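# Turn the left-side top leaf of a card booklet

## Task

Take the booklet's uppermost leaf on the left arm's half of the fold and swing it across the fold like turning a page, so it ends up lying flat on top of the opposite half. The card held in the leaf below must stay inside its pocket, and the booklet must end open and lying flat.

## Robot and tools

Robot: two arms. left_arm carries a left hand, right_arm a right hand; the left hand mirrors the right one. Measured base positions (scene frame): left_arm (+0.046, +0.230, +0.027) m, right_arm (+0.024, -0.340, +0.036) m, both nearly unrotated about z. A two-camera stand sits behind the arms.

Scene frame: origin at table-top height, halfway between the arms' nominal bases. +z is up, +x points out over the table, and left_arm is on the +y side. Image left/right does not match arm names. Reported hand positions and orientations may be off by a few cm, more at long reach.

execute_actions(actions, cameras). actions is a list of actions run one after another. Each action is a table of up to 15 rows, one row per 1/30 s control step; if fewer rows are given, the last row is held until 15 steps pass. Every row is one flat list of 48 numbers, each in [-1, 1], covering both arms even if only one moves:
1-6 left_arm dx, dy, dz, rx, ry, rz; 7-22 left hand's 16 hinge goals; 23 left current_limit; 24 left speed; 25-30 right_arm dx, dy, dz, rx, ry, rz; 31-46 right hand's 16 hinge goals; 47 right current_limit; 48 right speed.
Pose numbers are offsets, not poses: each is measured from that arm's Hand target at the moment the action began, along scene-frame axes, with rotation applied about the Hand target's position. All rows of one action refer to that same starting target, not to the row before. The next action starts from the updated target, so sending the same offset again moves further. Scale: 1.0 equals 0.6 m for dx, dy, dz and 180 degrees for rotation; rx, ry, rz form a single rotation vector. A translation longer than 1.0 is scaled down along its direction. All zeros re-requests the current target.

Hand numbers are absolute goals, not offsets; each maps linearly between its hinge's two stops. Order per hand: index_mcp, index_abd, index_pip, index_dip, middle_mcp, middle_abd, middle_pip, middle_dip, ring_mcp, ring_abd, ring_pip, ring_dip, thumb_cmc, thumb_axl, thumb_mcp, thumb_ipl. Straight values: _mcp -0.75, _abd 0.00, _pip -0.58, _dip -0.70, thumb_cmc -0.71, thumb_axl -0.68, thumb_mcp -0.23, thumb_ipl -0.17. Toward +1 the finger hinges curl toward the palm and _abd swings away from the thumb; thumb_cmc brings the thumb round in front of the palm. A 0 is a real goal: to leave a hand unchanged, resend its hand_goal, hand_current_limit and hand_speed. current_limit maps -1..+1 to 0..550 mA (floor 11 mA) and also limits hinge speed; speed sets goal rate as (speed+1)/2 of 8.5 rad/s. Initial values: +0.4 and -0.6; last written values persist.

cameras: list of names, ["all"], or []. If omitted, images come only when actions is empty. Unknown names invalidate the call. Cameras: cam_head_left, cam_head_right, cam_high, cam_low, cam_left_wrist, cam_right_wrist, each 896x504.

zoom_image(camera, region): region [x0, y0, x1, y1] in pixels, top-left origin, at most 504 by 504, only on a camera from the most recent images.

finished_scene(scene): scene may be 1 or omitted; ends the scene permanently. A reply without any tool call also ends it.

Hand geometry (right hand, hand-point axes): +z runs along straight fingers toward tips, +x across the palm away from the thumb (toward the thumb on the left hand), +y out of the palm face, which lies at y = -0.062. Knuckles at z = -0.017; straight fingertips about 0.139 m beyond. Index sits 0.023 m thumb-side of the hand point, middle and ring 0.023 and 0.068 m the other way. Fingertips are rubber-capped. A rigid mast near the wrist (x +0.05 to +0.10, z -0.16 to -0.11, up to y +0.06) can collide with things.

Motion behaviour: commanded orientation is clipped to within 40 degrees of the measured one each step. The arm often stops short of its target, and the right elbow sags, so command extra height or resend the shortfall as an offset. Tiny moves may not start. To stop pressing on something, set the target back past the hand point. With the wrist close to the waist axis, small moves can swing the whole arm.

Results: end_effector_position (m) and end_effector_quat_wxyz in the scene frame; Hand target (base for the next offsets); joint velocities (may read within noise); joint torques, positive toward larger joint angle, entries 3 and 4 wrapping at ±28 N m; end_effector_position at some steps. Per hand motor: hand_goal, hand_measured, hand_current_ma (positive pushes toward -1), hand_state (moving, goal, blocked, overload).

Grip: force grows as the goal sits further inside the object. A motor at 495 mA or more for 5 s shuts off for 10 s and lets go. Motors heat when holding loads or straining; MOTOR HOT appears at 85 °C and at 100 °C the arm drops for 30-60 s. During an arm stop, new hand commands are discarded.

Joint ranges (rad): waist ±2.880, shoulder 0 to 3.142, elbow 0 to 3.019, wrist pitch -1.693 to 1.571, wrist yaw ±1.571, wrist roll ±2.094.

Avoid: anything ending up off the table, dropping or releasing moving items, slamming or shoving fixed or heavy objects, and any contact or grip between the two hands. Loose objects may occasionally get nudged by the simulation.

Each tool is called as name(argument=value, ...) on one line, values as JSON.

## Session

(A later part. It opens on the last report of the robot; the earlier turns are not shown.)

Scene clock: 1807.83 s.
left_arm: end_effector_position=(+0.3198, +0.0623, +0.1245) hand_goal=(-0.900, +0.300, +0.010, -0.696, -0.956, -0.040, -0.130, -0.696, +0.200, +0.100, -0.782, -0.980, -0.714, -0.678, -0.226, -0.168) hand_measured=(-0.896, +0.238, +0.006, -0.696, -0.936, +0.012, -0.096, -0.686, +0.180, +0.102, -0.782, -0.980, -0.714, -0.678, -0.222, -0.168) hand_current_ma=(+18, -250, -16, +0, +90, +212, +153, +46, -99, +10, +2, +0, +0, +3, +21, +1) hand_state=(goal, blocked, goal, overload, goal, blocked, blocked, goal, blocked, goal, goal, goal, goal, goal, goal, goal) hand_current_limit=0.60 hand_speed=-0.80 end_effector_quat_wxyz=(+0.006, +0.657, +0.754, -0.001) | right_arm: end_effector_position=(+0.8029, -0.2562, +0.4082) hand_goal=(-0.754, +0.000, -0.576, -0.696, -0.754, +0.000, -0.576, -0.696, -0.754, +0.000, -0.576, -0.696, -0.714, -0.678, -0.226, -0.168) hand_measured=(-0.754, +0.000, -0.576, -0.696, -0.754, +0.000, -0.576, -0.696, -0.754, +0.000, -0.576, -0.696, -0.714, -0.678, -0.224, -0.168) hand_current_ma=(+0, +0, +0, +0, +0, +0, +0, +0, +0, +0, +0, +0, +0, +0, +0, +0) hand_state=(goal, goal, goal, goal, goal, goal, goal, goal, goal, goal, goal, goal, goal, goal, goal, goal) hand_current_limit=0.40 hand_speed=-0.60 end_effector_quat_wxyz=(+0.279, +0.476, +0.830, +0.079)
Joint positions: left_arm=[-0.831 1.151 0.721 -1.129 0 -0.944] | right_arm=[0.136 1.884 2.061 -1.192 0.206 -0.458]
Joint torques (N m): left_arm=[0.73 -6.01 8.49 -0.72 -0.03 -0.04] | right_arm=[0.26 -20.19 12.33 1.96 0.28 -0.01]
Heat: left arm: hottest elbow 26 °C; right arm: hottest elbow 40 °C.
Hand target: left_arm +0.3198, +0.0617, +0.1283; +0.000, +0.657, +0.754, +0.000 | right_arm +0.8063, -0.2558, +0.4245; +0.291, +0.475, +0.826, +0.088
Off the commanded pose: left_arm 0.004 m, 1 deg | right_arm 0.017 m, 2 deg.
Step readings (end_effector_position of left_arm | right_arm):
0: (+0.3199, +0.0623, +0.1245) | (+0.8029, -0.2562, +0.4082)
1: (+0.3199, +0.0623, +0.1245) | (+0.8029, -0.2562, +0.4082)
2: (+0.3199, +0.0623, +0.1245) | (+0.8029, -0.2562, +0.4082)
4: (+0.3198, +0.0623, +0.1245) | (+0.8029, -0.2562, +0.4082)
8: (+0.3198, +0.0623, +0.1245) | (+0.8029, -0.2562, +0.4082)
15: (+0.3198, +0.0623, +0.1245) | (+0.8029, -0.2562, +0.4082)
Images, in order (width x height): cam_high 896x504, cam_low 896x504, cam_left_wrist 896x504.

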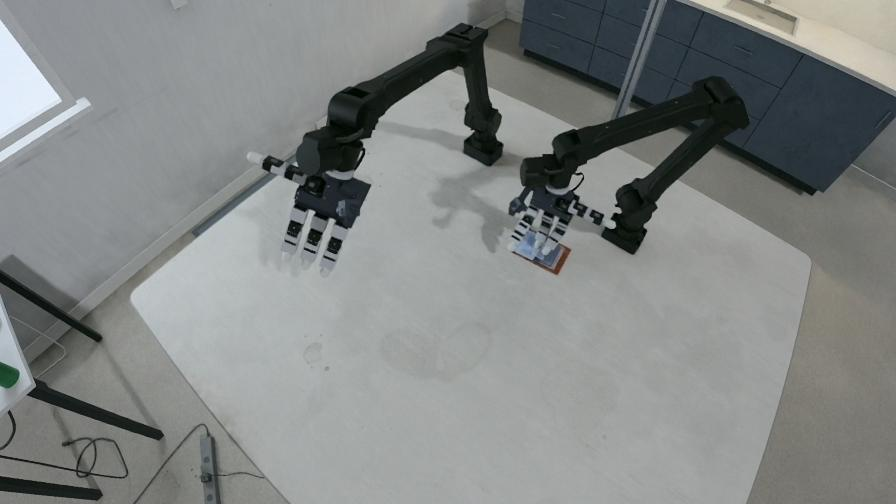

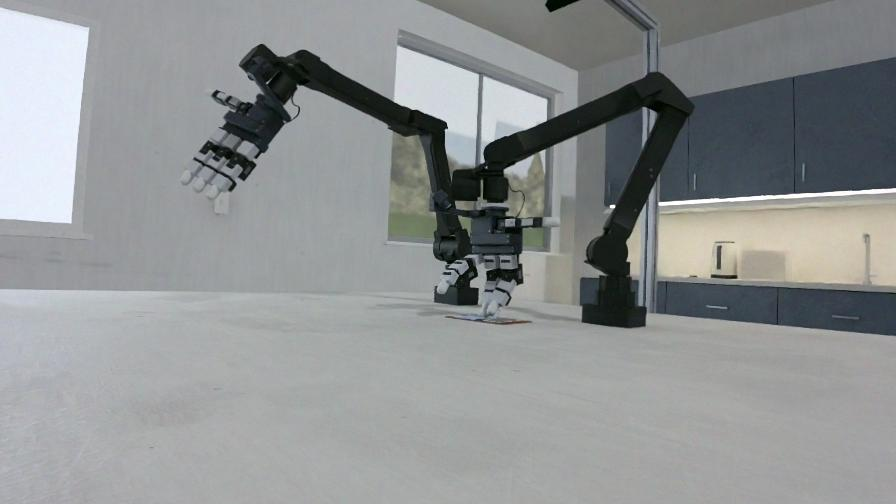

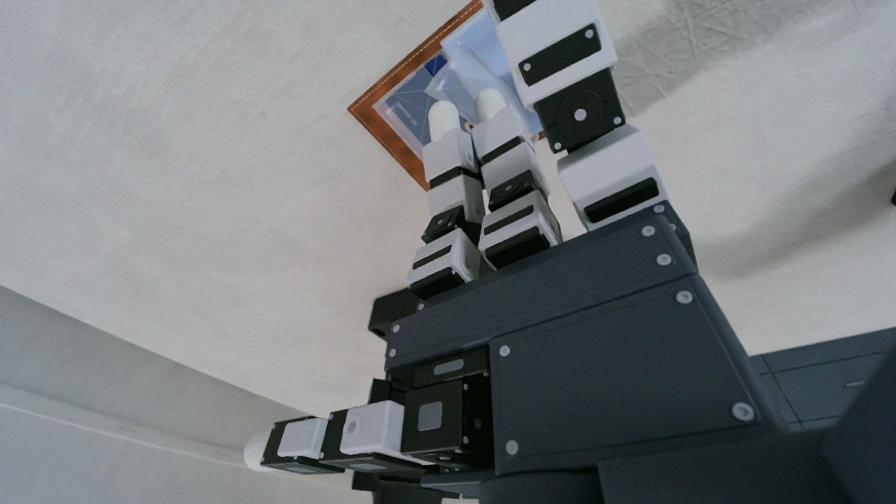

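zoom_image(camera="cam_left_wrist", region=[415, 50, 525, 140])

zoom_image(camera="cam_high", region=[525, 235, 565, 265])

zoom_image(camera="cam_low", region=[470, 295, 520, 330])

Scaled by 4.582 from the camera's 896x504 image, which has a finer 1280x720 frame.

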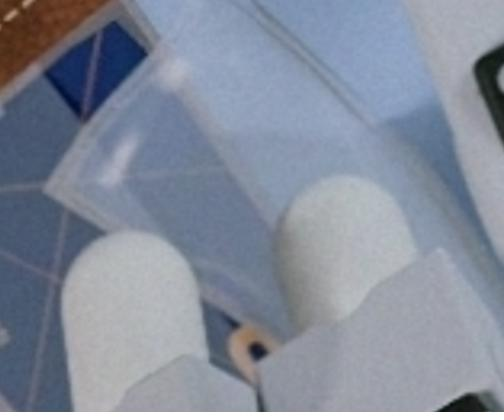

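Scaled by 12.600 from the camera's 896x504 image, which has a finer 1280x720 frame.

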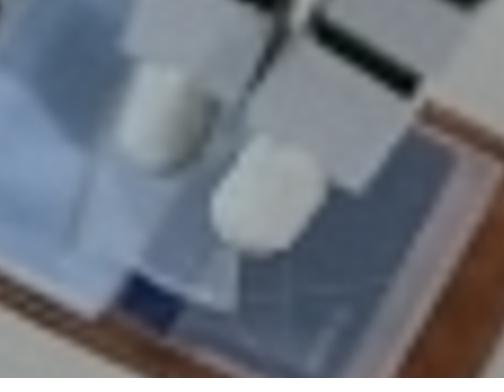

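Scaled by 10.080 from the camera's 896x504 image, which has a finer 1280x720 frame.

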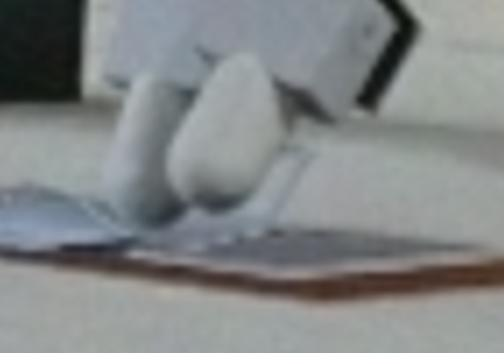

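execute_actions(actions=[[[0,0,0,0,0,0,-0.9,-0.15,0.01,-0.696,-0.955,-0.04,-0.13,-0.696,0.2,0.1,-0.781,-0.98,-0.714,-0.678,-0.226,-0.168,0.6,-0.7,0,0,0,0,0,0,-0.754,0,-0.576,-0.696,-0.754,0,-0.576,-0.696,-0.754,0,-0.576,-0.696,-0.714,-0.678,-0.226,-0.168,0.4,-0.6]]], cameras=["cam_left_wrist","cam_low","cam_high"])

zoom_image(camera="cam_left_wrist", region=[365, 10, 535, 160])

zoom_image(camera="cam_low", region=[460, 290, 530, 335])

zoom_image(camera="cam_high", region=[515, 225, 575, 275])

Scene clock: 1861.10 s.
left_arm: end_effector_position=(+0.3198, +0.0623, +0.1245) hand_goal=(-0.900, -0.150, +0.010, -0.696, -0.956, -0.040, -0.130, -0.696, +0.200, +0.100, -0.782, -0.980, -0.714, -0.678, -0.226, -0.168) hand_measured=(-0.896, -0.146, +0.006, -0.696, -0.936, +0.010, -0.096, -0.686, +0.180, +0.102, -0.782, -0.980, -0.714, -0.678, -0.222, -0.168) hand_current_ma=(+18, +18, -12, +0, +92, +198, +153, +46, -99, +10, +2, +0, +0, +3, +21, +1) hand_state=(goal, goal, goal, overload, goal, blocked, blocked, goal, blocked, goal, goal, goal, goal, goal, goal, goal) hand_current_limit=0.60 hand_speed=-0.70 end_effector_quat_wxyz=(+0.006, +0.657, +0.754, -0.001) | right_arm: end_effector_position=(+0.8029, -0.2562, +0.4082) hand_goal=(-0.754, +0.000, -0.576, -0.696, -0.754, +0.000, -0.576, -0.696, -0.754, +0.000, -0.576, -0.696, -0.714, -0.678, -0.226, -0.168) hand_measured=(-0.754, +0.000, -0.576, -0.696, -0.754, +0.000, -0.576, -0.696, -0.754, +0.000, -0.576, -0.696, -0.714, -0.678, -0.224, -0.168) hand_current_ma=(+0, +0, +0, +0, +0, +0, +0, +0, +0, +0, +0, +0, +0, +0, +0, +0) hand_state=(goal, goal, goal, goal, goal, goal, goal, goal, goal, goal, goal, goal, goal, goal, goal, goal) hand_current_limit=0.40 hand_speed=-0.60 end_effector_quat_wxyz=(+0.279, +0.476, +0.830, +0.079)
Joint positions: left_arm=[-0.831 1.151 0.721 -1.129 0 -0.944] | right_arm=[0.136 1.884 2.061 -1.192 0.206 -0.458]
Joint torques (N m): left_arm=[0.56 -6.3 8.49 -0.73 -0.05 -0.04] | right_arm=[0.32 -20.19 12.31 1.96 0.27 0]
Heat: left arm: hottest elbow 26 °C; right arm: hottest elbow 40 °C.
Hand target: left_arm +0.3198, +0.0617, +0.1283; +0.000, +0.657, +0.754, +0.000 | right_arm +0.8063, -0.2558, +0.4245; +0.291, +0.475, +0.826, +0.088
Off the commanded pose: left_arm 0.004 m, 1 deg | right_arm 0.017 m, 2 deg.
Step readings (end_effector_position of left_arm | right_arm):
0: (+0.3198, +0.0623, +0.1245) | (+0.8029, -0.2562, +0.4082)
1: (+0.3198, +0.0623, +0.1245) | (+0.8029, -0.2562, +0.4082)
2: (+0.3198, +0.0623, +0.1245) | (+0.8029, -0.2562, +0.4082)
4: (+0.3198, +0.0623, +0.1245) | (+0.8029, -0.2562, +0.4082)
8: (+0.3198, +0.0623, +0.1245) | (+0.8029, -0.2562, +0.4082)
15: (+0.3198, +0.0623, +0.1245) | (+0.8029, -0.2562, +0.4082)
Images, in order (width x height): cam_high 896x504, cam_low 896x504, cam_left_wrist 896x504.

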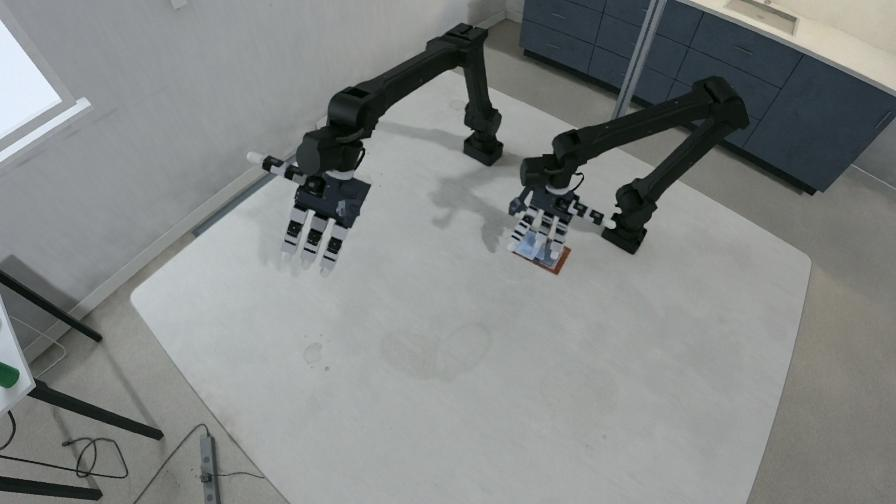

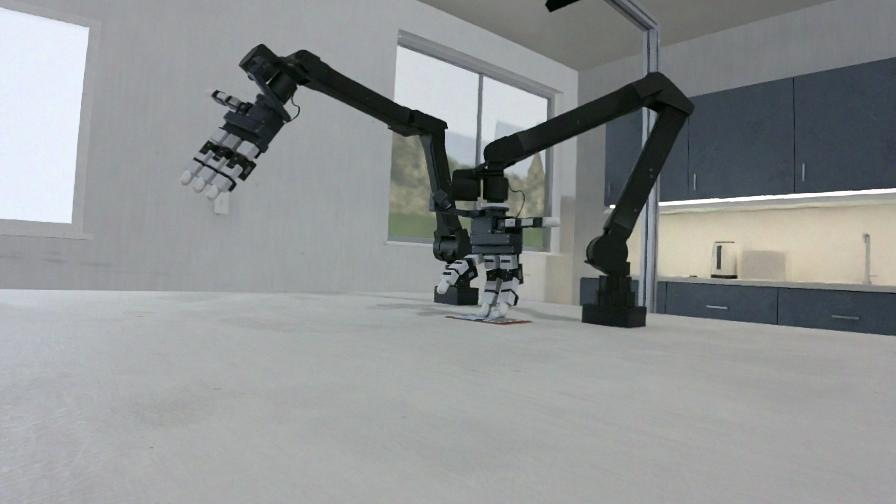

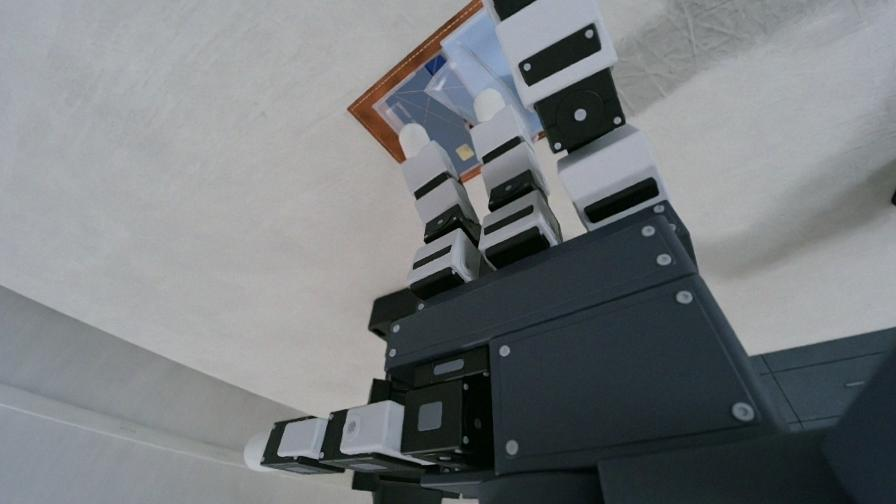

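Scaled by 2.965 from the camera's 896x504 image, which has a finer 1280x720 frame.

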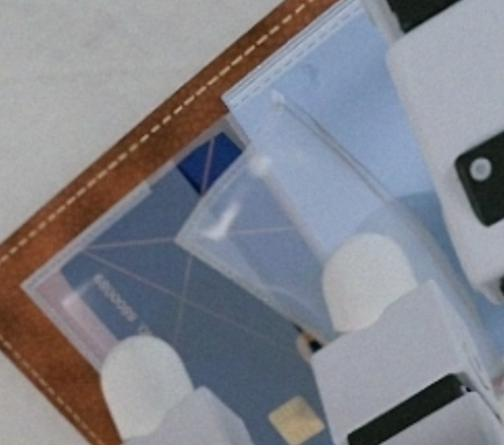

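Scaled by 7.200 from the camera's 896x504 image, which has a finer 1280x720 frame.

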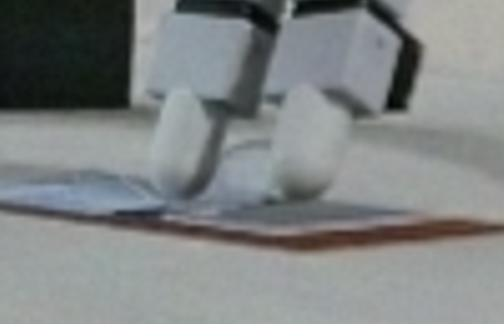

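Scaled by 8.400 from the camera's 896x504 image, which has a finer 1280x720 frame.

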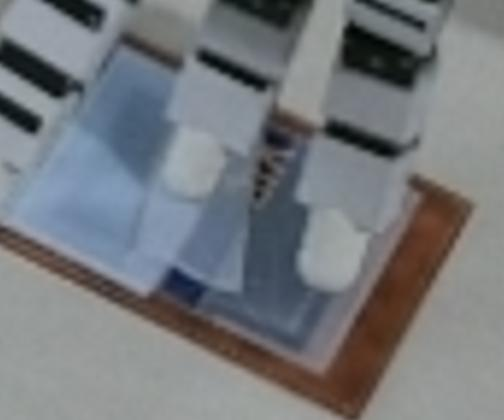

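execute_actions(actions=[[[0,0,0,0,0,0,-0.5,-0.1,-0.1,-0.696,-0.957,-0.04,-0.125,-0.696,0.2,0.1,-0.781,-0.98,-0.714,-0.678,-0.226,-0.168,0.6,-0.5,0,0,0,0,0,0,-0.754,0,-0.576,-0.696,-0.754,0,-0.576,-0.696,-0.754,0,-0.576,-0.696,-0.714,-0.678,-0.226,-0.168,0.4,-0.6]],[[0,0,0,0,0,0,0.068,0,-0.576,-0.696,-0.957,-0.04,-0.125,-0.696,-0.479,0.08,-0.6,-0.98,-0.714,-0.678,-0.226,-0.168,0.6,-0.65,0,0,0,0,0,0,-0.754,0,-0.576,-0.696,-0.754,0,-0.576,-0.696,-0.754,0,-0.576,-0.696,-0.714,-0.678,-0.226,-0.168,0.4,-0.6]],[[0,0,-0.0267,0,0,0,0.068,0,-0.576,-0.696,-0.96,0,-0.12,-0.696,-0.479,0.08,-0.781,-0.98,-0.714,-0.678,-0.226,-0.168,0.6,-0.6,0,0,0,0,0,0,-0.754,0,-0.576,-0.696,-0.754,0,-0.576,-0.696,-0.754,0,-0.576,-0.696,-0.714,-0.678,-0.226,-0.168,0.4,-0.6]],[[0,0,0,0,0,0,0.068,0,-0.576,-0.696,-0.966,0.15,-0.105,-0.696,-0.485,0.08,-0.79,-0.98,-0.714,-0.678,-0.226,-0.168,0.7,-0.6,0,0,0,0,0,0,-0.754,0,-0.576,-0.696,-0.754,0,-0.576,-0.696,-0.754,0,-0.576,-0.696,-0.714,-0.678,-0.226,-0.168,0.4,-0.6]],[[0,0,0,0,0,0,0.068,0,-0.576,-0.696,-0.974,0.2,-0.088,-0.696,-0.486,0.08,-0.79,-0.98,-0.714,-0.678,-0.226,-0.168,0.7,-0.6,0,0,0,0,0,0,-0.754,0,-0.576,-0.696,-0.754,0,-0.576,-0.696,-0.754,0,-0.576,-0.696,-0.714,-0.678,-0.226,-0.168,0.4,-0.6]]], cameras=["cam_left_wrist"])

zoom_image(camera="cam_left_wrist", region=[365, 0, 625, 200])

Scene clock: 1923.70 s.
left_arm: end_effector_position=(+0.3233, +0.0611, +0.1256) hand_goal=(+0.068, +0.000, -0.576, -0.696, -0.974, +0.200, -0.088, -0.696, -0.486, +0.080, -0.790, -0.980, -0.714, -0.678, -0.226, -0.168) hand_measured=(+0.052, -0.004, -0.576, -0.696, -0.970, +0.110, -0.078, -0.686, -0.442, +0.112, -0.770, -0.972, -0.714, -0.678, -0.222, -0.168) hand_current_ma=(-78, -11, +3, +0, +17, -367, +45, +46, +211, +129, +91, +35, -1, +3, +21, +1) hand_state=(goal, goal, goal, overload, goal, blocked, goal, goal, blocked, blocked, blocked, goal, goal, goal, goal, goal) hand_current_limit=0.70 hand_speed=-0.60 end_effector_quat_wxyz=(+0.013, +0.656, +0.754, +0.003) | right_arm: end_effector_position=(+0.8029, -0.2562, +0.4082) hand_goal=(-0.754, +0.000, -0.576, -0.696, -0.754, +0.000, -0.576, -0.696, -0.754, +0.000, -0.576, -0.696, -0.714, -0.678, -0.226, -0.168) hand_measured=(-0.754, +0.000, -0.576, -0.696, -0.754, +0.000, -0.576, -0.696, -0.754, +0.000, -0.576, -0.696, -0.714, -0.678, -0.224, -0.168) hand_current_ma=(+0, +0, +0, +0, +0, +0, +0, +0, +0, +0, +0, +0, +0, +0, +0, +0) hand_state=(goal, goal, goal, goal, goal, goal, goal, goal, goal, goal, goal, goal, goal, goal, goal, goal) hand_current_limit=0.40 hand_speed=-0.60 end_effector_quat_wxyz=(+0.279, +0.476, +0.830, +0.079)
Joint positions: left_arm=[-0.831 1.151 0.72 -1.115 -0.009 -0.945] | right_arm=[0.136 1.884 2.061 -1.192 0.206 -0.458]
Joint torques (N m): left_arm=[0.73 -4.72 6.17 0.64 0.29 -0.05] | right_arm=[0.32 -20.19 12.33 1.98 0.27 -0.01]
Heat: left arm: hottest elbow 27 °C; right arm: hottest elbow 41 °C.
Hand target: left_arm +0.3198, +0.0616, +0.1123; +0.000, +0.656, +0.754, +0.000 | right_arm +0.8063, -0.2558, +0.4245; +0.291, +0.475, +0.826, +0.088
Off the commanded pose: left_arm 0.014 m, 1 deg | right_arm 0.017 m, 2 deg.
Step readings (end_effector_position of left_arm | right_arm):
0: (+0.3198, +0.0623, +0.1245) | (+0.8029, -0.2562, +0.4082)
1: (+0.3198, +0.0623, +0.1245) | (+0.8029, -0.2562, +0.4082)
2: (+0.3198, +0.0623, +0.1245) | (+0.8029, -0.2562, +0.4082)
4: (+0.3198, +0.0623, +0.1245) | (+0.8029, -0.2562, +0.4082)
8: (+0.3198, +0.0623, +0.1245) | (+0.8029, -0.2562, +0.4082)
15: (+0.3198, +0.0623, +0.1245) | (+0.8029, -0.2562, +0.4082)
16: (+0.3198, +0.0623, +0.1245) | (+0.8029, -0.2562, +0.4082)
17: (+0.3198, +0.0623, +0.1245) | (+0.8029, -0.2562, +0.4082)
19: (+0.3198, +0.0623, +0.1245) | (+0.8029, -0.2562, +0.4082)
23: (+0.3198, +0.0623, +0.1245) | (+0.8029, -0.2562, +0.4082)
30: (+0.3198, +0.0623, +0.1245) | (+0.8029, -0.2562, +0.4082)
31: (+0.3198, +0.0623, +0.1245) | (+0.8029, -0.2562, +0.4082)
32: (+0.3198, +0.0623, +0.1245) | (+0.8029, -0.2562, +0.4082)
34: (+0.3208, +0.0621, +0.1248) | (+0.8029, -0.2562, +0.4082)
38: (+0.3225, +0.0608, +0.1253) | (+0.8029, -0.2562, +0.4082)
45: (+0.3227, +0.0605, +0.1253) | (+0.8029, -0.2562, +0.4082)
46: (+0.3228, +0.0605, +0.1254) | (+0.8029, -0.2562, +0.4082)
47: (+0.3230, +0.0608, +0.1255) | (+0.8029, -0.2562, +0.4082)
49: (+0.3233, +0.0611, +0.1257) | (+0.8029, -0.2562, +0.4082)
53: (+0.3233, +0.0611, +0.1257) | (+0.8029, -0.2562, +0.4082)
60: (+0.3233, +0.0611, +0.1257) | (+0.8029, -0.2562, +0.4082)
61: (+0.3233, +0.0611, +0.1257) | (+0.8029, -0.2562, +0.4082)
62: (+0.3233, +0.0611, +0.1257) | (+0.8029, -0.2562, +0.4082)
64: (+0.3234, +0.0610, +0.1257) | (+0.8029, -0.2562, +0.4082)
68: (+0.3233, +0.0611, +0.1256) | (+0.8029, -0.2562, +0.4082)
75: (+0.3233, +0.0611, +0.1256) | (+0.8029, -0.2562, +0.4082)
Images, in order (width x height): cam_left_wrist 896x504.

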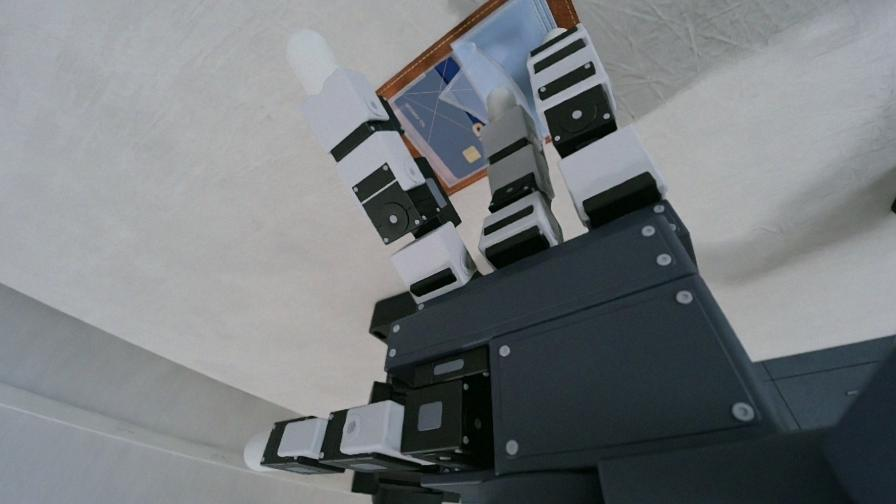

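Scaled by 1.938 from the camera's 896x504 image, which has a finer 1280x720 frame.

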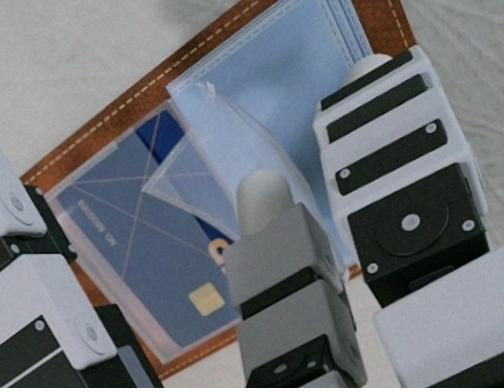

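execute_actions(actions=[[[0,0,0,0,0,0,0.068,0,-0.576,-0.696,-0.98,0.21,-0.068,-0.696,-0.486,0.08,-0.79,-0.98,-0.714,-0.678,-0.226,-0.168,0.7,-0.7,0,0,0,0,0,0,-0.754,0,-0.576,-0.696,-0.754,0,-0.576,-0.696,-0.754,0,-0.576,-0.696,-0.714,-0.678,-0.226,-0.168,0.4,-0.6]],[[0,0,0,0,0,0,0.068,0,-0.576,-0.696,-0.986,0.23,-0.05,-0.696,-0.486,0.08,-0.79,-0.98,-0.714,-0.678,-0.226,-0.168,0.7,-0.7,0,0,0,0,0,0,-0.754,0,-0.576,-0.696,-0.754,0,-0.576,-0.696,-0.754,0,-0.576,-0.696,-0.714,-0.678,-0.226,-0.168,0.4,-0.6]],[[0,0,0,0,0,0,0.068,0,-0.576,-0.696,-0.992,0.25,-0.032,-0.696,-0.486,0.08,-0.79,-0.98,-0.714,-0.678,-0.226,-0.168,0.7,-0.7,0,0,0,0,0,0,-0.754,0,-0.576,-0.696,-0.754,0,-0.576,-0.696,-0.754,0,-0.576,-0.696,-0.714,-0.678,-0.226,-0.168,0.4,-0.6]],[[0,0,0,0,0,0,0.068,0,-0.576,-0.696,-0.998,0.27,-0.01,-0.696,-0.486,0.08,-0.79,-0.98,-0.714,-0.678,-0.226,-0.168,0.7,-0.7,0,0,0,0,0,0,-0.754,0,-0.576,-0.696,-0.754,0,-0.576,-0.696,-0.754,0,-0.576,-0.696,-0.714,-0.678,-0.226,-0.168,0.4,-0.6]]], cameras=["cam_left_wrist"])

zoom_image(camera="cam_left_wrist", region=[365, 0, 625, 200])

Scene clock: 1935.00 s.
left_arm: end_effector_position=(+0.3230, +0.0613, +0.1253) hand_goal=(+0.068, +0.000, -0.576, -0.696, -0.998, +0.270, -0.010, -0.696, -0.486, +0.080, -0.790, -0.980, -0.714, -0.678, -0.226, -0.168) hand_measured=(+0.052, -0.004, -0.576, -0.696, -1.000, +0.162, -0.014, -0.694, -0.442, +0.122, -0.770, -0.972, -0.714, -0.678, -0.222, -0.168) hand_current_ma=(-78, -11, +3, +0, -8, -446, -13, +9, +211, +166, +91, +35, -1, +3, +21, +1) hand_state=(goal, goal, goal, overload, goal, blocked, goal, goal, blocked, blocked, blocked, goal, goal, goal, goal, goal) hand_current_limit=0.70 hand_speed=-0.70 end_effector_quat_wxyz=(+0.013, +0.656, +0.754, +0.003) | right_arm: end_effector_position=(+0.8029, -0.2562, +0.4082) hand_goal=(-0.754, +0.000, -0.576, -0.696, -0.754, +0.000, -0.576, -0.696, -0.754, +0.000, -0.576, -0.696, -0.714, -0.678, -0.226, -0.168) hand_measured=(-0.754, +0.000, -0.576, -0.696, -0.754, +0.000, -0.576, -0.696, -0.754, +0.000, -0.576, -0.696, -0.714, -0.678, -0.224, -0.168) hand_current_ma=(+0, +0, +0, +0, +0, +0, +0, +0, +0, +0, +0, +0, +0, +0, +0, +0) hand_state=(goal, goal, goal, goal, goal, goal, goal, goal, goal, goal, goal, goal, goal, goal, goal, goal) hand_current_limit=0.40 hand_speed=-0.60 end_effector_quat_wxyz=(+0.279, +0.476, +0.830, +0.079)
Joint positions: left_arm=[-0.831 1.151 0.719 -1.115 -0.008 -0.945] | right_arm=[0.136 1.884 2.061 -1.192 0.206 -0.458]
Joint torques (N m): left_arm=[0.44 -4.48 6.17 0.64 0.27 -0.03] | right_arm=[0.32 -20.19 12.33 1.96 0.28 0]
Heat: left arm: hottest elbow 26 °C; right arm: hottest elbow 41 °C.
Hand target: left_arm +0.3197, +0.0617, +0.1122; +0.000, +0.656, +0.754, +0.000 | right_arm +0.8063, -0.2558, +0.4245; +0.291, +0.475, +0.826, +0.088
Off the commanded pose: left_arm 0.013 m, 1 deg | right_arm 0.017 m, 2 deg.
Step readings (end_effector_position of left_arm | right_arm):
0: (+0.3233, +0.0611, +0.1256) | (+0.8029, -0.2562, +0.4082)
1: (+0.3233, +0.0611, +0.1256) | (+0.8029, -0.2562, +0.4082)
2: (+0.3233, +0.0611, +0.1256) | (+0.8029, -0.2562, +0.4082)
4: (+0.3233, +0.0611, +0.1256) | (+0.8029, -0.2562, +0.4082)
8: (+0.3233, +0.0611, +0.1256) | (+0.8029, -0.2562, +0.4082)
15: (+0.3233, +0.0611, +0.1256) | (+0.8029, -0.2562, +0.4082)
16: (+0.3233, +0.0611, +0.1256) | (+0.8029, -0.2562, +0.4082)
17: (+0.3233, +0.0611, +0.1256) | (+0.8029, -0.2562, +0.4082)
19: (+0.3233, +0.0611, +0.1256) | (+0.8029, -0.2562, +0.4082)
23: (+0.3233, +0.0611, +0.1256) | (+0.8029, -0.2562, +0.4082)
30: (+0.3233, +0.0611, +0.1256) | (+0.8029, -0.2562, +0.4082)
31: (+0.3233, +0.0611, +0.1256) | (+0.8029, -0.2562, +0.4082)
32: (+0.3233, +0.0611, +0.1256) | (+0.8029, -0.2562, +0.4082)
34: (+0.3233, +0.0611, +0.1256) | (+0.8029, -0.2562, +0.4082)
38: (+0.3233, +0.0611, +0.1256) | (+0.8029, -0.2562, +0.4082)
45: (+0.3233, +0.0611, +0.1256) | (+0.8029, -0.2562, +0.4082)
46: (+0.3233, +0.0611, +0.1256) | (+0.8029, -0.2562, +0.4082)
47: (+0.3231, +0.0612, +0.1254) | (+0.8029, -0.2562, +0.4082)
49: (+0.3230, +0.0613, +0.1253) | (+0.8029, -0.2562, +0.4082)
53: (+0.3230, +0.0613, +0.1253) | (+0.8029, -0.2562, +0.4082)
60: (+0.3230, +0.0613, +0.1253) | (+0.8029, -0.2562, +0.4082)
Images, in order (width x height): cam_left_wrist 896x504.

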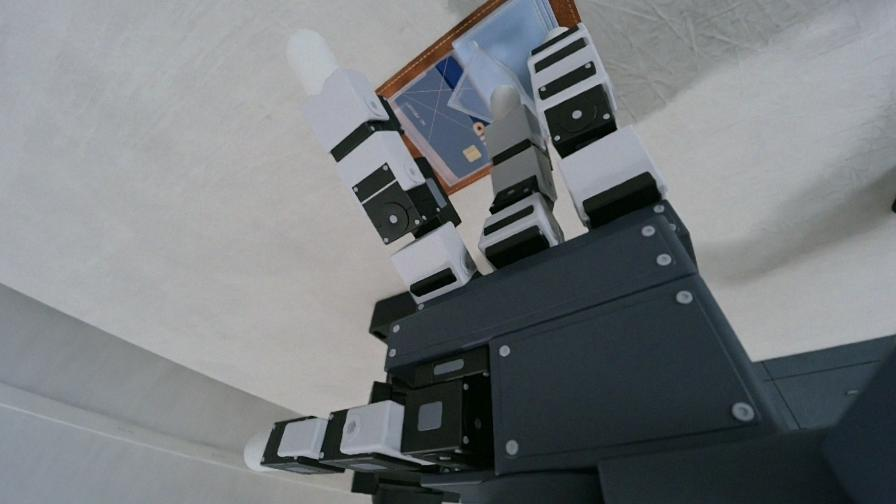

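Scaled by 1.938 from the camera's 896x504 image, which has a finer 1280x720 frame.

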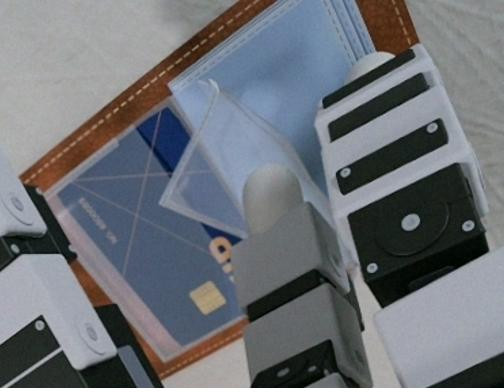

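execute_actions(actions=[[[0,0,0,0,0,0,-0.3,-0.03,-0.6,-0.696,-0.998,0.22,-0.01,-0.696,-0.486,0.08,-0.79,-0.98,-0.714,-0.678,-0.226,-0.168,0.7,-0.6,0,0,0,0,0,0,-0.754,0,-0.576,-0.696,-0.754,0,-0.576,-0.696,-0.754,0,-0.576,-0.696,-0.714,-0.678,-0.226,-0.168,0.4,-0.6]],[[0,0,0,0,0,0,-0.48,-0.03,-0.7,-0.696,-0.998,0.22,-0.01,-0.696,-0.52,0.08,-0.79,-0.98,-0.714,-0.678,-0.226,-0.168,0.75,-0.7,0,0,0,0,0,0,-0.754,0,-0.576,-0.696,-0.754,0,-0.576,-0.696,-0.754,0,-0.576,-0.696,-0.714,-0.678,-0.226,-0.168,0.4,-0.6]],[[0,0,0,0,0,0,-0.51,-0.03,-0.79,-0.696,-0.998,0.22,-0.01,-0.696,-0.55,0.08,-0.8,-0.98,-0.714,-0.678,-0.226,-0.168,0.75,-0.7,0,0,0,0,0,0,-0.754,0,-0.576,-0.696,-0.754,0,-0.576,-0.696,-0.754,0,-0.576,-0.696,-0.714,-0.678,-0.226,-0.168,0.4,-0.6]]], cameras=["cam_left_wrist","cam_low","cam_high"])

zoom_image(camera="cam_left_wrist", region=[365, 0, 625, 200])

zoom_image(camera="cam_low", region=[430, 280, 540, 340])

Scene clock: 2041.97 s.
left_arm: end_effector_position=(+0.3235, +0.0614, +0.1255) hand_goal=(-0.510, -0.030, -0.790, -0.696, -0.998, +0.220, -0.010, -0.696, -0.550, +0.080, -0.800, -0.980, -0.714, -0.678, -0.226, -0.168) hand_measured=(-0.494, -0.028, -0.778, -0.544, -1.000, +0.160, -0.014, -0.696, -0.450, +0.122, -0.770, -0.972, -0.714, -0.678, -0.222, -0.168) hand_current_ma=(+69, +10, +52, +0, -8, -240, -13, -2, +481, +166, +137, +35, -1, +3, +21, +1) hand_state=(goal, goal, goal, overload, goal, blocked, goal, goal, blocked, blocked, blocked, goal, goal, goal, goal, goal) hand_current_limit=0.75 hand_speed=-0.70 end_effector_quat_wxyz=(+0.013, +0.656, +0.754, +0.004) | right_arm: end_effector_position=(+0.8029, -0.2562, +0.4082) hand_goal=(-0.754, +0.000, -0.576, -0.696, -0.754, +0.000, -0.576, -0.696, -0.754, +0.000, -0.576, -0.696, -0.714, -0.678, -0.226, -0.168) hand_measured=(-0.754, +0.000, -0.576, -0.696, -0.754, +0.000, -0.576, -0.696, -0.754, +0.000, -0.576, -0.696, -0.714, -0.678, -0.224, -0.168) hand_current_ma=(+0, +0, +0, +0, +0, +0, +0, +0, +0, +0, +0, +0, +0, +0, +0, +0) hand_state=(goal, goal, goal, goal, goal, goal, goal, goal, goal, goal, goal, goal, goal, goal, goal, goal) hand_current_limit=0.40 hand_speed=-0.60 end_effector_quat_wxyz=(+0.279, +0.476, +0.830, +0.079)
Joint positions: left_arm=[-0.831 1.151 0.719 -1.113 -0.011 -0.945] | right_arm=[0.136 1.884 2.061 -1.192 0.206 -0.458]
Joint torques (N m): left_arm=[0.67 -4.19 6.2 0.55 0.37 -0.04] | right_arm=[0.32 -20.19 12.31 1.98 0.28 0]
Heat: left arm: hottest elbow 24 °C; right arm: hottest elbow 41 °C.
Hand target: left_arm +0.3197, +0.0618, +0.1122; +0.000, +0.656, +0.754, +0.000 | right_arm +0.8063, -0.2558, +0.4245; +0.291, +0.475, +0.826, +0.088
Off the commanded pose: left_arm 0.014 m, 2 deg | right_arm 0.017 m, 2 deg.
Step readings (end_effector_position of left_arm | right_arm):
0: (+0.3230, +0.0613, +0.1253) | (+0.8029, -0.2562, +0.4082)
1: (+0.3230, +0.0613, +0.1253) | (+0.8029, -0.2562, +0.4082)
2: (+0.3230, +0.0613, +0.1253) | (+0.8029, -0.2562, +0.4082)
4: (+0.3230, +0.0613, +0.1253) | (+0.8029, -0.2562, +0.4082)
8: (+0.3230, +0.0613, +0.1253) | (+0.8029, -0.2562, +0.4082)
15: (+0.3230, +0.0613, +0.1253) | (+0.8029, -0.2562, +0.4082)
16: (+0.3230, +0.0613, +0.1253) | (+0.8029, -0.2562, +0.4082)
17: (+0.3230, +0.0613, +0.1253) | (+0.8029, -0.2562, +0.4082)
19: (+0.3230, +0.0613, +0.1253) | (+0.8029, -0.2562, +0.4082)
23: (+0.3230, +0.0613, +0.1253) | (+0.8029, -0.2562, +0.4082)
30: (+0.3230, +0.0613, +0.1253) | (+0.8029, -0.2562, +0.4082)
31: (+0.3230, +0.0613, +0.1253) | (+0.8029, -0.2562, +0.4082)
32: (+0.3232, +0.0613, +0.1254) | (+0.8029, -0.2562, +0.4082)
34: (+0.3235, +0.0614, +0.1255) | (+0.8029, -0.2562, +0.4082)
38: (+0.3235, +0.0614, +0.1255) | (+0.8029, -0.2562, +0.4082)
45: (+0.3235, +0.0614, +0.1255) | (+0.8029, -0.2562, +0.4082)
Images, in order (width x height): cam_high 896x504, cam_low 896x504, cam_left_wrist 896x504.

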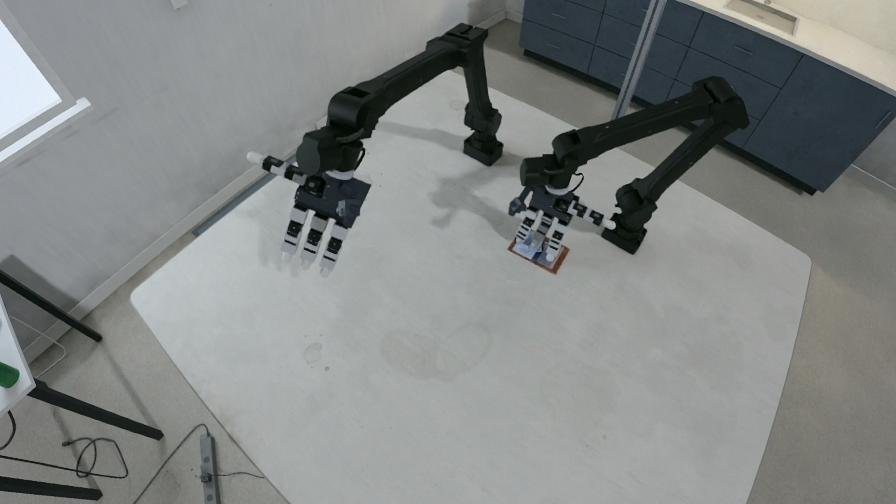

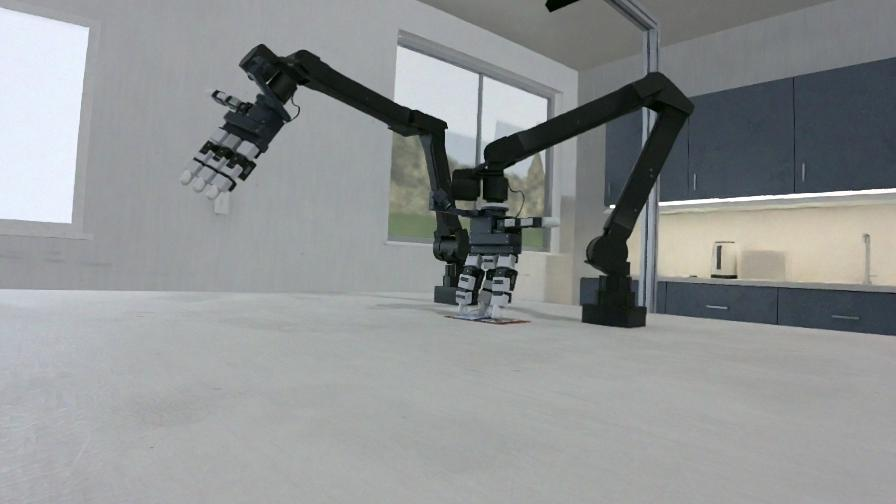

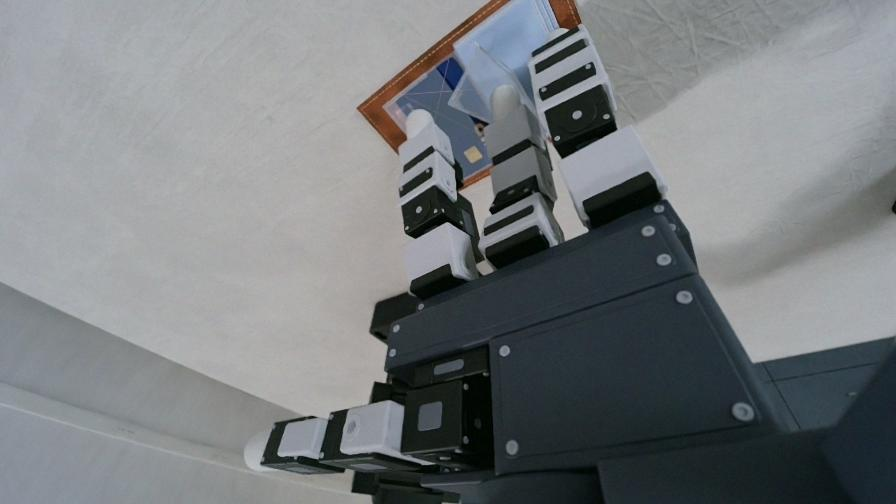

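Scaled by 1.938 from the camera's 896x504 image, which has a finer 1280x720 frame.

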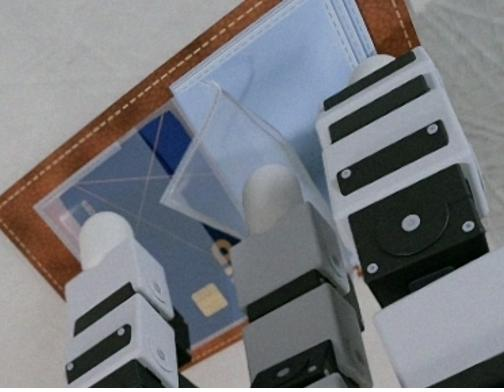

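Scaled by 4.582 from the camera's 896x504 image, which has a finer 1280x720 frame.

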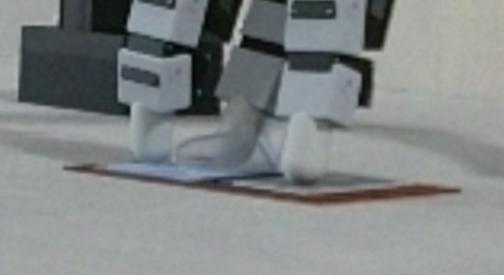

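execute_actions(actions=[[[0,0,0,0,0,0,-0.51,-0.03,-0.8,-0.696,-0.998,0.28,-0.01,-0.696,-0.52,0.08,-0.8,-0.98,-0.714,-0.678,-0.226,-0.168,0.72,-0.7,0,0,0,0,0,0,-0.754,0,-0.576,-0.696,-0.754,0,-0.576,-0.696,-0.754,0,-0.576,-0.696,-0.714,-0.678,-0.226,-0.168,0.4,-0.6]],[[0,0,0,0,0,0,-0.51,-0.03,-0.8,-0.696,-0.998,0.28,0.005,-0.696,-0.52,0.08,-0.8,-0.98,-0.714,-0.678,-0.226,-0.168,0.72,-0.8,0,0,0,0,0,0,-0.754,0,-0.576,-0.696,-0.754,0,-0.576,-0.696,-0.754,0,-0.576,-0.696,-0.714,-0.678,-0.226,-0.168,0.4,-0.6]],[[0,0,0,0,0,0,-0.51,-0.03,-0.8,-0.696,-0.998,0.28,0.015,-0.696,-0.52,0.08,-0.8,-0.98,-0.714,-0.678,-0.226,-0.168,0.72,-0.8,0,0,0,0,0,0,-0.754,0,-0.576,-0.696,-0.754,0,-0.576,-0.696,-0.754,0,-0.576,-0.696,-0.714,-0.678,-0.226,-0.168,0.4,-0.6]]], cameras=["cam_left_wrist","cam_low"])

zoom_image(camera="cam_left_wrist", region=[365, 0, 625, 200])

zoom_image(camera="cam_low", region=[430, 280, 540, 340])

Scene clock: 2054.30 s.
left_arm: end_effector_position=(+0.3235, +0.0614, +0.1255) hand_goal=(-0.510, -0.030, -0.800, -0.696, -0.998, +0.280, +0.014, -0.696, -0.520, +0.080, -0.800, -0.980, -0.714, -0.678, -0.226, -0.168) hand_measured=(-0.496, -0.028, -0.788, -0.522, -1.000, +0.172, -0.004, -0.698, -0.450, +0.122, -0.770, -0.972, -0.714, -0.678, -0.222, -0.168) hand_current_ma=(+64, +10, +51, +0, -8, -446, -75, -6, +348, +166, +137, +35, -1, +3, +21, +1) hand_state=(goal, goal, goal, overload, goal, blocked, goal, goal, blocked, blocked, blocked, goal, goal, goal, goal, goal) hand_current_limit=0.72 hand_speed=-0.80 end_effector_quat_wxyz=(+0.013, +0.656, +0.754, +0.004) | right_arm: end_effector_position=(+0.8029, -0.2562, +0.4082) hand_goal=(-0.754, +0.000, -0.576, -0.696, -0.754, +0.000, -0.576, -0.696, -0.754, +0.000, -0.576, -0.696, -0.714, -0.678, -0.226, -0.168) hand_measured=(-0.754, +0.000, -0.576, -0.696, -0.754, +0.000, -0.576, -0.696, -0.754, +0.000, -0.576, -0.696, -0.714, -0.678, -0.224, -0.168) hand_current_ma=(+0, +0, +0, +0, +0, +0, +0, +0, +0, +0, +0, +0, +0, +0, +0, +0) hand_state=(goal, goal, goal, goal, goal, goal, goal, goal, goal, goal, goal, goal, goal, goal, goal, goal) hand_current_limit=0.40 hand_speed=-0.60 end_effector_quat_wxyz=(+0.279, +0.476, +0.830, +0.079)
Joint positions: left_arm=[-0.831 1.151 0.719 -1.113 -0.011 -0.945] | right_arm=[0.136 1.884 2.061 -1.192 0.206 -0.458]
Joint torques (N m): left_arm=[0.97 -4.78 6.2 0.51 0.38 -0.04] | right_arm=[0.32 -20.19 12.33 1.96 0.27 0]
Heat: left arm: hottest elbow 24 °C; right arm: hottest elbow 41 °C.
Hand target: left_arm +0.3197, +0.0618, +0.1122; +0.000, +0.656, +0.754, +0.000 | right_arm +0.8063, -0.2558, +0.4245; +0.291, +0.475, +0.826, +0.088
Off the commanded pose: left_arm 0.014 m, 2 deg | right_arm 0.017 m, 2 deg.
Step readings (end_effector_position of left_arm | right_arm):
0: (+0.3235, +0.0614, +0.1255) | (+0.8029, -0.2562, +0.4082)
1: (+0.3235, +0.0614, +0.1255) | (+0.8029, -0.2562, +0.4082)
2: (+0.3235, +0.0614, +0.1255) | (+0.8029, -0.2562, +0.4082)
4: (+0.3235, +0.0614, +0.1255) | (+0.8029, -0.2562, +0.4082)
8: (+0.3235, +0.0614, +0.1255) | (+0.8029, -0.2562, +0.4082)
15: (+0.3235, +0.0614, +0.1255) | (+0.8029, -0.2562, +0.4082)
16: (+0.3235, +0.0614, +0.1255) | (+0.8029, -0.2562, +0.4082)
17: (+0.3235, +0.0614, +0.1255) | (+0.8029, -0.2562, +0.4082)
19: (+0.3235, +0.0614, +0.1255) | (+0.8029, -0.2562, +0.4082)
23: (+0.3235, +0.0614, +0.1255) | (+0.8029, -0.2562, +0.4082)
30: (+0.3235, +0.0614, +0.1255) | (+0.8029, -0.2562, +0.4082)
31: (+0.3235, +0.0614, +0.1255) | (+0.8029, -0.2562, +0.4082)
32: (+0.3235, +0.0614, +0.1255) | (+0.8029, -0.2562, +0.4082)
34: (+0.3235, +0.0614, +0.1255) | (+0.8029, -0.2562, +0.4082)
38: (+0.3235, +0.0614, +0.1255) | (+0.8029, -0.2562, +0.4082)
45: (+0.3235, +0.0614, +0.1255) | (+0.8029, -0.2562, +0.4082)
Images, in order (width x height): cam_low 896x504, cam_left_wrist 896x504.

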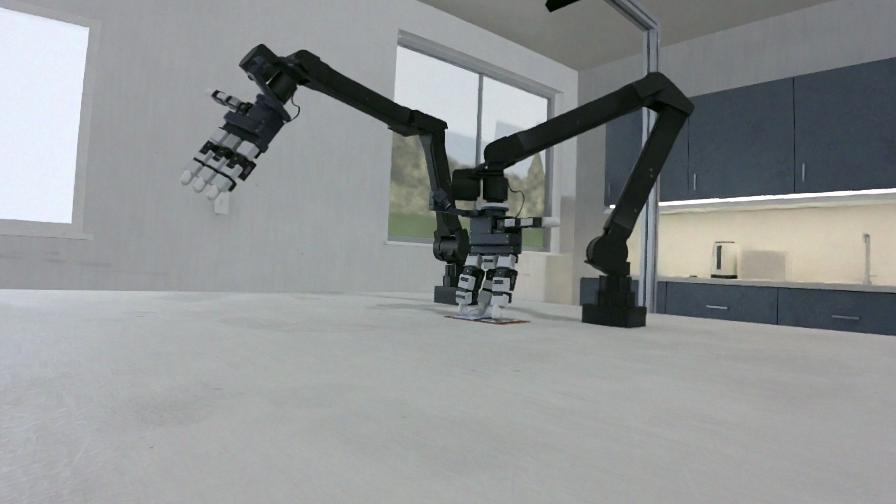

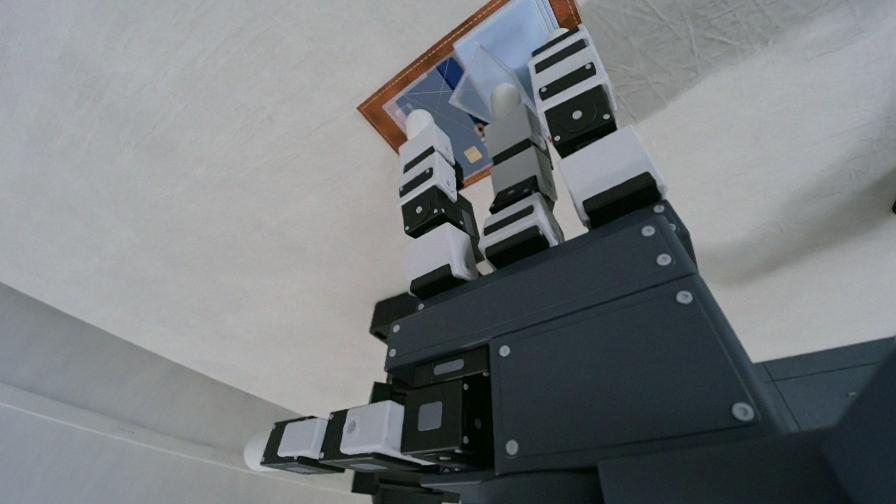

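Scaled by 1.938 from the camera's 896x504 image, which has a finer 1280x720 frame.

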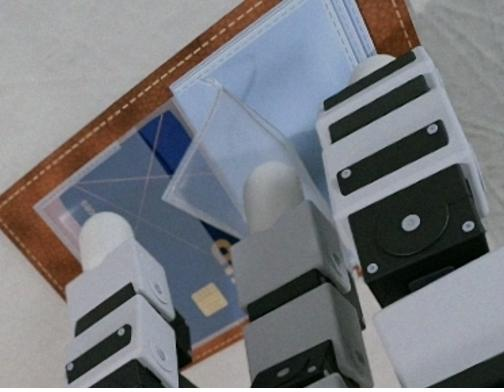

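Scaled by 4.582 from the camera's 896x504 image, which has a finer 1280x720 frame.

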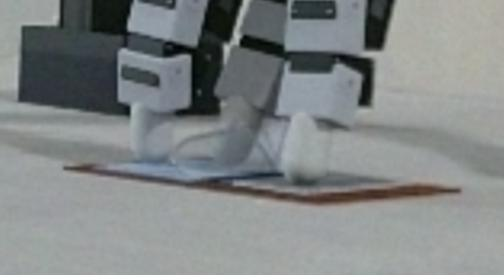

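execute_actions(actions=[[[0,0,0,0,0,0,-0.51,-0.03,-0.8,-0.696,-0.998,0.28,0.03,-0.696,-0.52,0.08,-0.8,-0.98,-0.714,-0.678,-0.226,-0.168,0.72,-0.8,0,0,0,0,0,0,-0.754,0,-0.576,-0.696,-0.754,0,-0.576,-0.696,-0.754,0,-0.576,-0.696,-0.714,-0.678,-0.226,-0.168,0.4,-0.6]],[[0,0,0,0,0,0,-0.51,-0.03,-0.8,-0.696,-0.998,0.28,0.045,-0.696,-0.52,0.08,-0.8,-0.98,-0.714,-0.678,-0.226,-0.168,0.72,-0.8,0,0,0,0,0,0,-0.754,0,-0.576,-0.696,-0.754,0,-0.576,-0.696,-0.754,0,-0.576,-0.696,-0.714,-0.678,-0.226,-0.168,0.4,-0.6]]], cameras=["cam_left_wrist","cam_low"])

zoom_image(camera="cam_left_wrist", region=[365, 0, 625, 200])

zoom_image(camera="cam_low", region=[430, 280, 540, 340])

Scene clock: 2062.27 s.
left_arm: end_effector_position=(+0.3244, +0.0604, +0.1257) hand_goal=(-0.510, -0.030, -0.800, -0.696, -0.998, +0.280, +0.044, -0.696, -0.520, +0.080, -0.800, -0.980, -0.714, -0.678, -0.226, -0.168) hand_measured=(-0.498, -0.042, -0.794, -0.520, -0.996, +0.276, +0.042, -0.696, -0.454, +0.110, -0.772, -0.972, -0.714, -0.678, -0.222, -0.168) hand_current_ma=(+51, -42, +24, +0, +12, -11, -7, +1, +332, +114, +124, +35, -1, +3, +21, +1) hand_state=(goal, goal, goal, overload, goal, goal, goal, goal, blocked, blocked, blocked, goal, goal, goal, goal, goal) hand_current_limit=0.72 hand_speed=-0.80 end_effector_quat_wxyz=(+0.016, +0.656, +0.754, +0.004) | right_arm: end_effector_position=(+0.8029, -0.2562, +0.4082) hand_goal=(-0.754, +0.000, -0.576, -0.696, -0.754, +0.000, -0.576, -0.696, -0.754, +0.000, -0.576, -0.696, -0.714, -0.678, -0.226, -0.168) hand_measured=(-0.754, +0.000, -0.576, -0.696, -0.754, +0.000, -0.576, -0.696, -0.754, +0.000, -0.576, -0.696, -0.714, -0.678, -0.224, -0.168) hand_current_ma=(+0, +0, +0, +0, +0, +0, +0, +0, +0, +0, +0, +0, +0, +0, +0, +0) hand_state=(goal, goal, goal, goal, goal, goal, goal, goal, goal, goal, goal, goal, goal, goal, goal, goal) hand_current_limit=0.40 hand_speed=-0.60 end_effector_quat_wxyz=(+0.279, +0.476, +0.830, +0.079)
Joint positions: left_arm=[-0.831 1.151 0.719 -1.108 -0.011 -0.945] | right_arm=[0.136 1.884 2.061 -1.192 0.206 -0.458]
Joint torques (N m): left_arm=[0.79 -4.84 6.24 0.38 0.37 -0.05] | right_arm=[0.32 -20.19 12.33 1.96 0.28 -0.01]
Heat: left arm: hottest elbow 23 °C; right arm: hottest elbow 41 °C.
Hand target: left_arm +0.3198, +0.0617, +0.1122; +0.000, +0.656, +0.754, +0.000 | right_arm +0.8063, -0.2558, +0.4245; +0.291, +0.475, +0.826, +0.088
Off the commanded pose: left_arm 0.014 m, 2 deg | right_arm 0.017 m, 2 deg.
Step readings (end_effector_position of left_arm | right_arm):
0: (+0.3235, +0.0614, +0.1255) | (+0.8029, -0.2562, +0.4082)
1: (+0.3235, +0.0614, +0.1255) | (+0.8029, -0.2562, +0.4082)
2: (+0.3235, +0.0614, +0.1255) | (+0.8029, -0.2562, +0.4082)
4: (+0.3236, +0.0613, +0.1255) | (+0.8029, -0.2562, +0.4082)
8: (+0.3242, +0.0605, +0.1257) | (+0.8029, -0.2562, +0.4082)
15: (+0.3244, +0.0604, +0.1257) | (+0.8029, -0.2562, +0.4082)
16: (+0.3244, +0.0604, +0.1257) | (+0.8029, -0.2562, +0.4082)
17: (+0.3244, +0.0604, +0.1257) | (+0.8029, -0.2562, +0.4082)
19: (+0.3244, +0.0604, +0.1257) | (+0.8029, -0.2562, +0.4082)
23: (+0.3244, +0.0604, +0.1257) | (+0.8029, -0.2562, +0.4082)
30: (+0.3244, +0.0604, +0.1257) | (+0.8029, -0.2562, +0.4082)
Images, in order (width x height): cam_low 896x504, cam_left_wrist 896x504.

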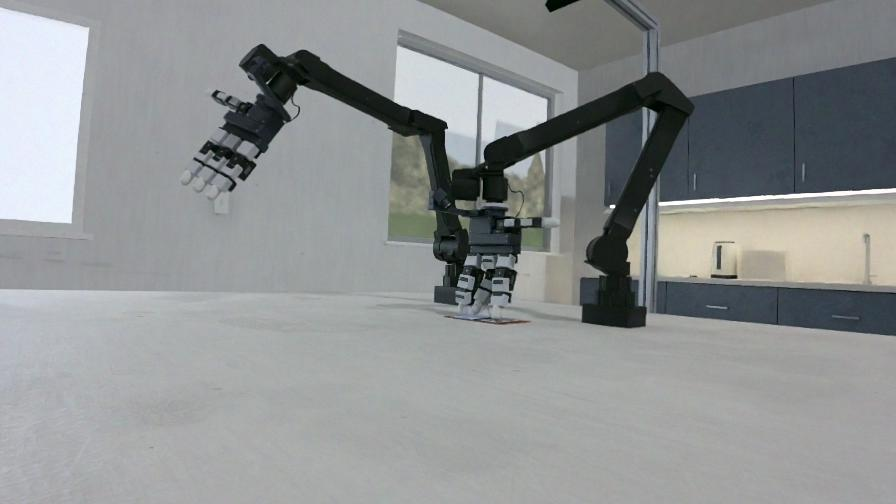

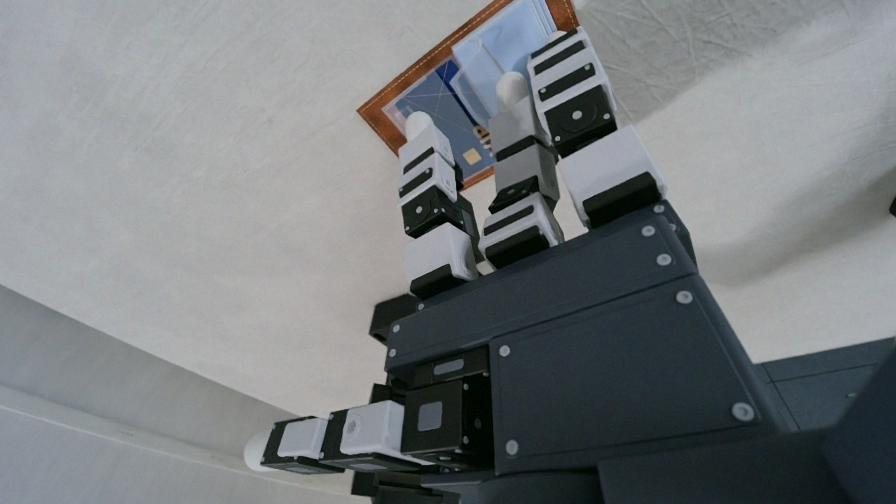

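Scaled by 1.938 from the camera's 896x504 image, which has a finer 1280x720 frame.

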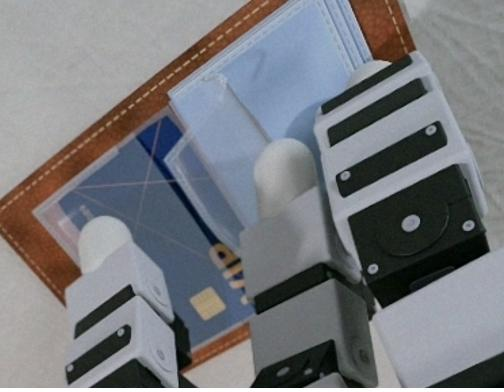

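Scaled by 4.582 from the camera's 896x504 image, which has a finer 1280x720 frame.

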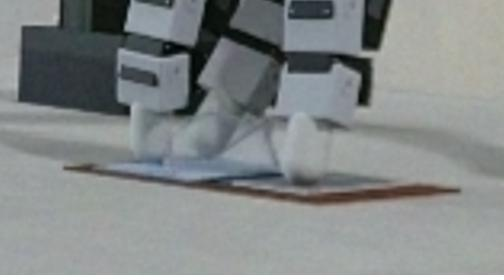

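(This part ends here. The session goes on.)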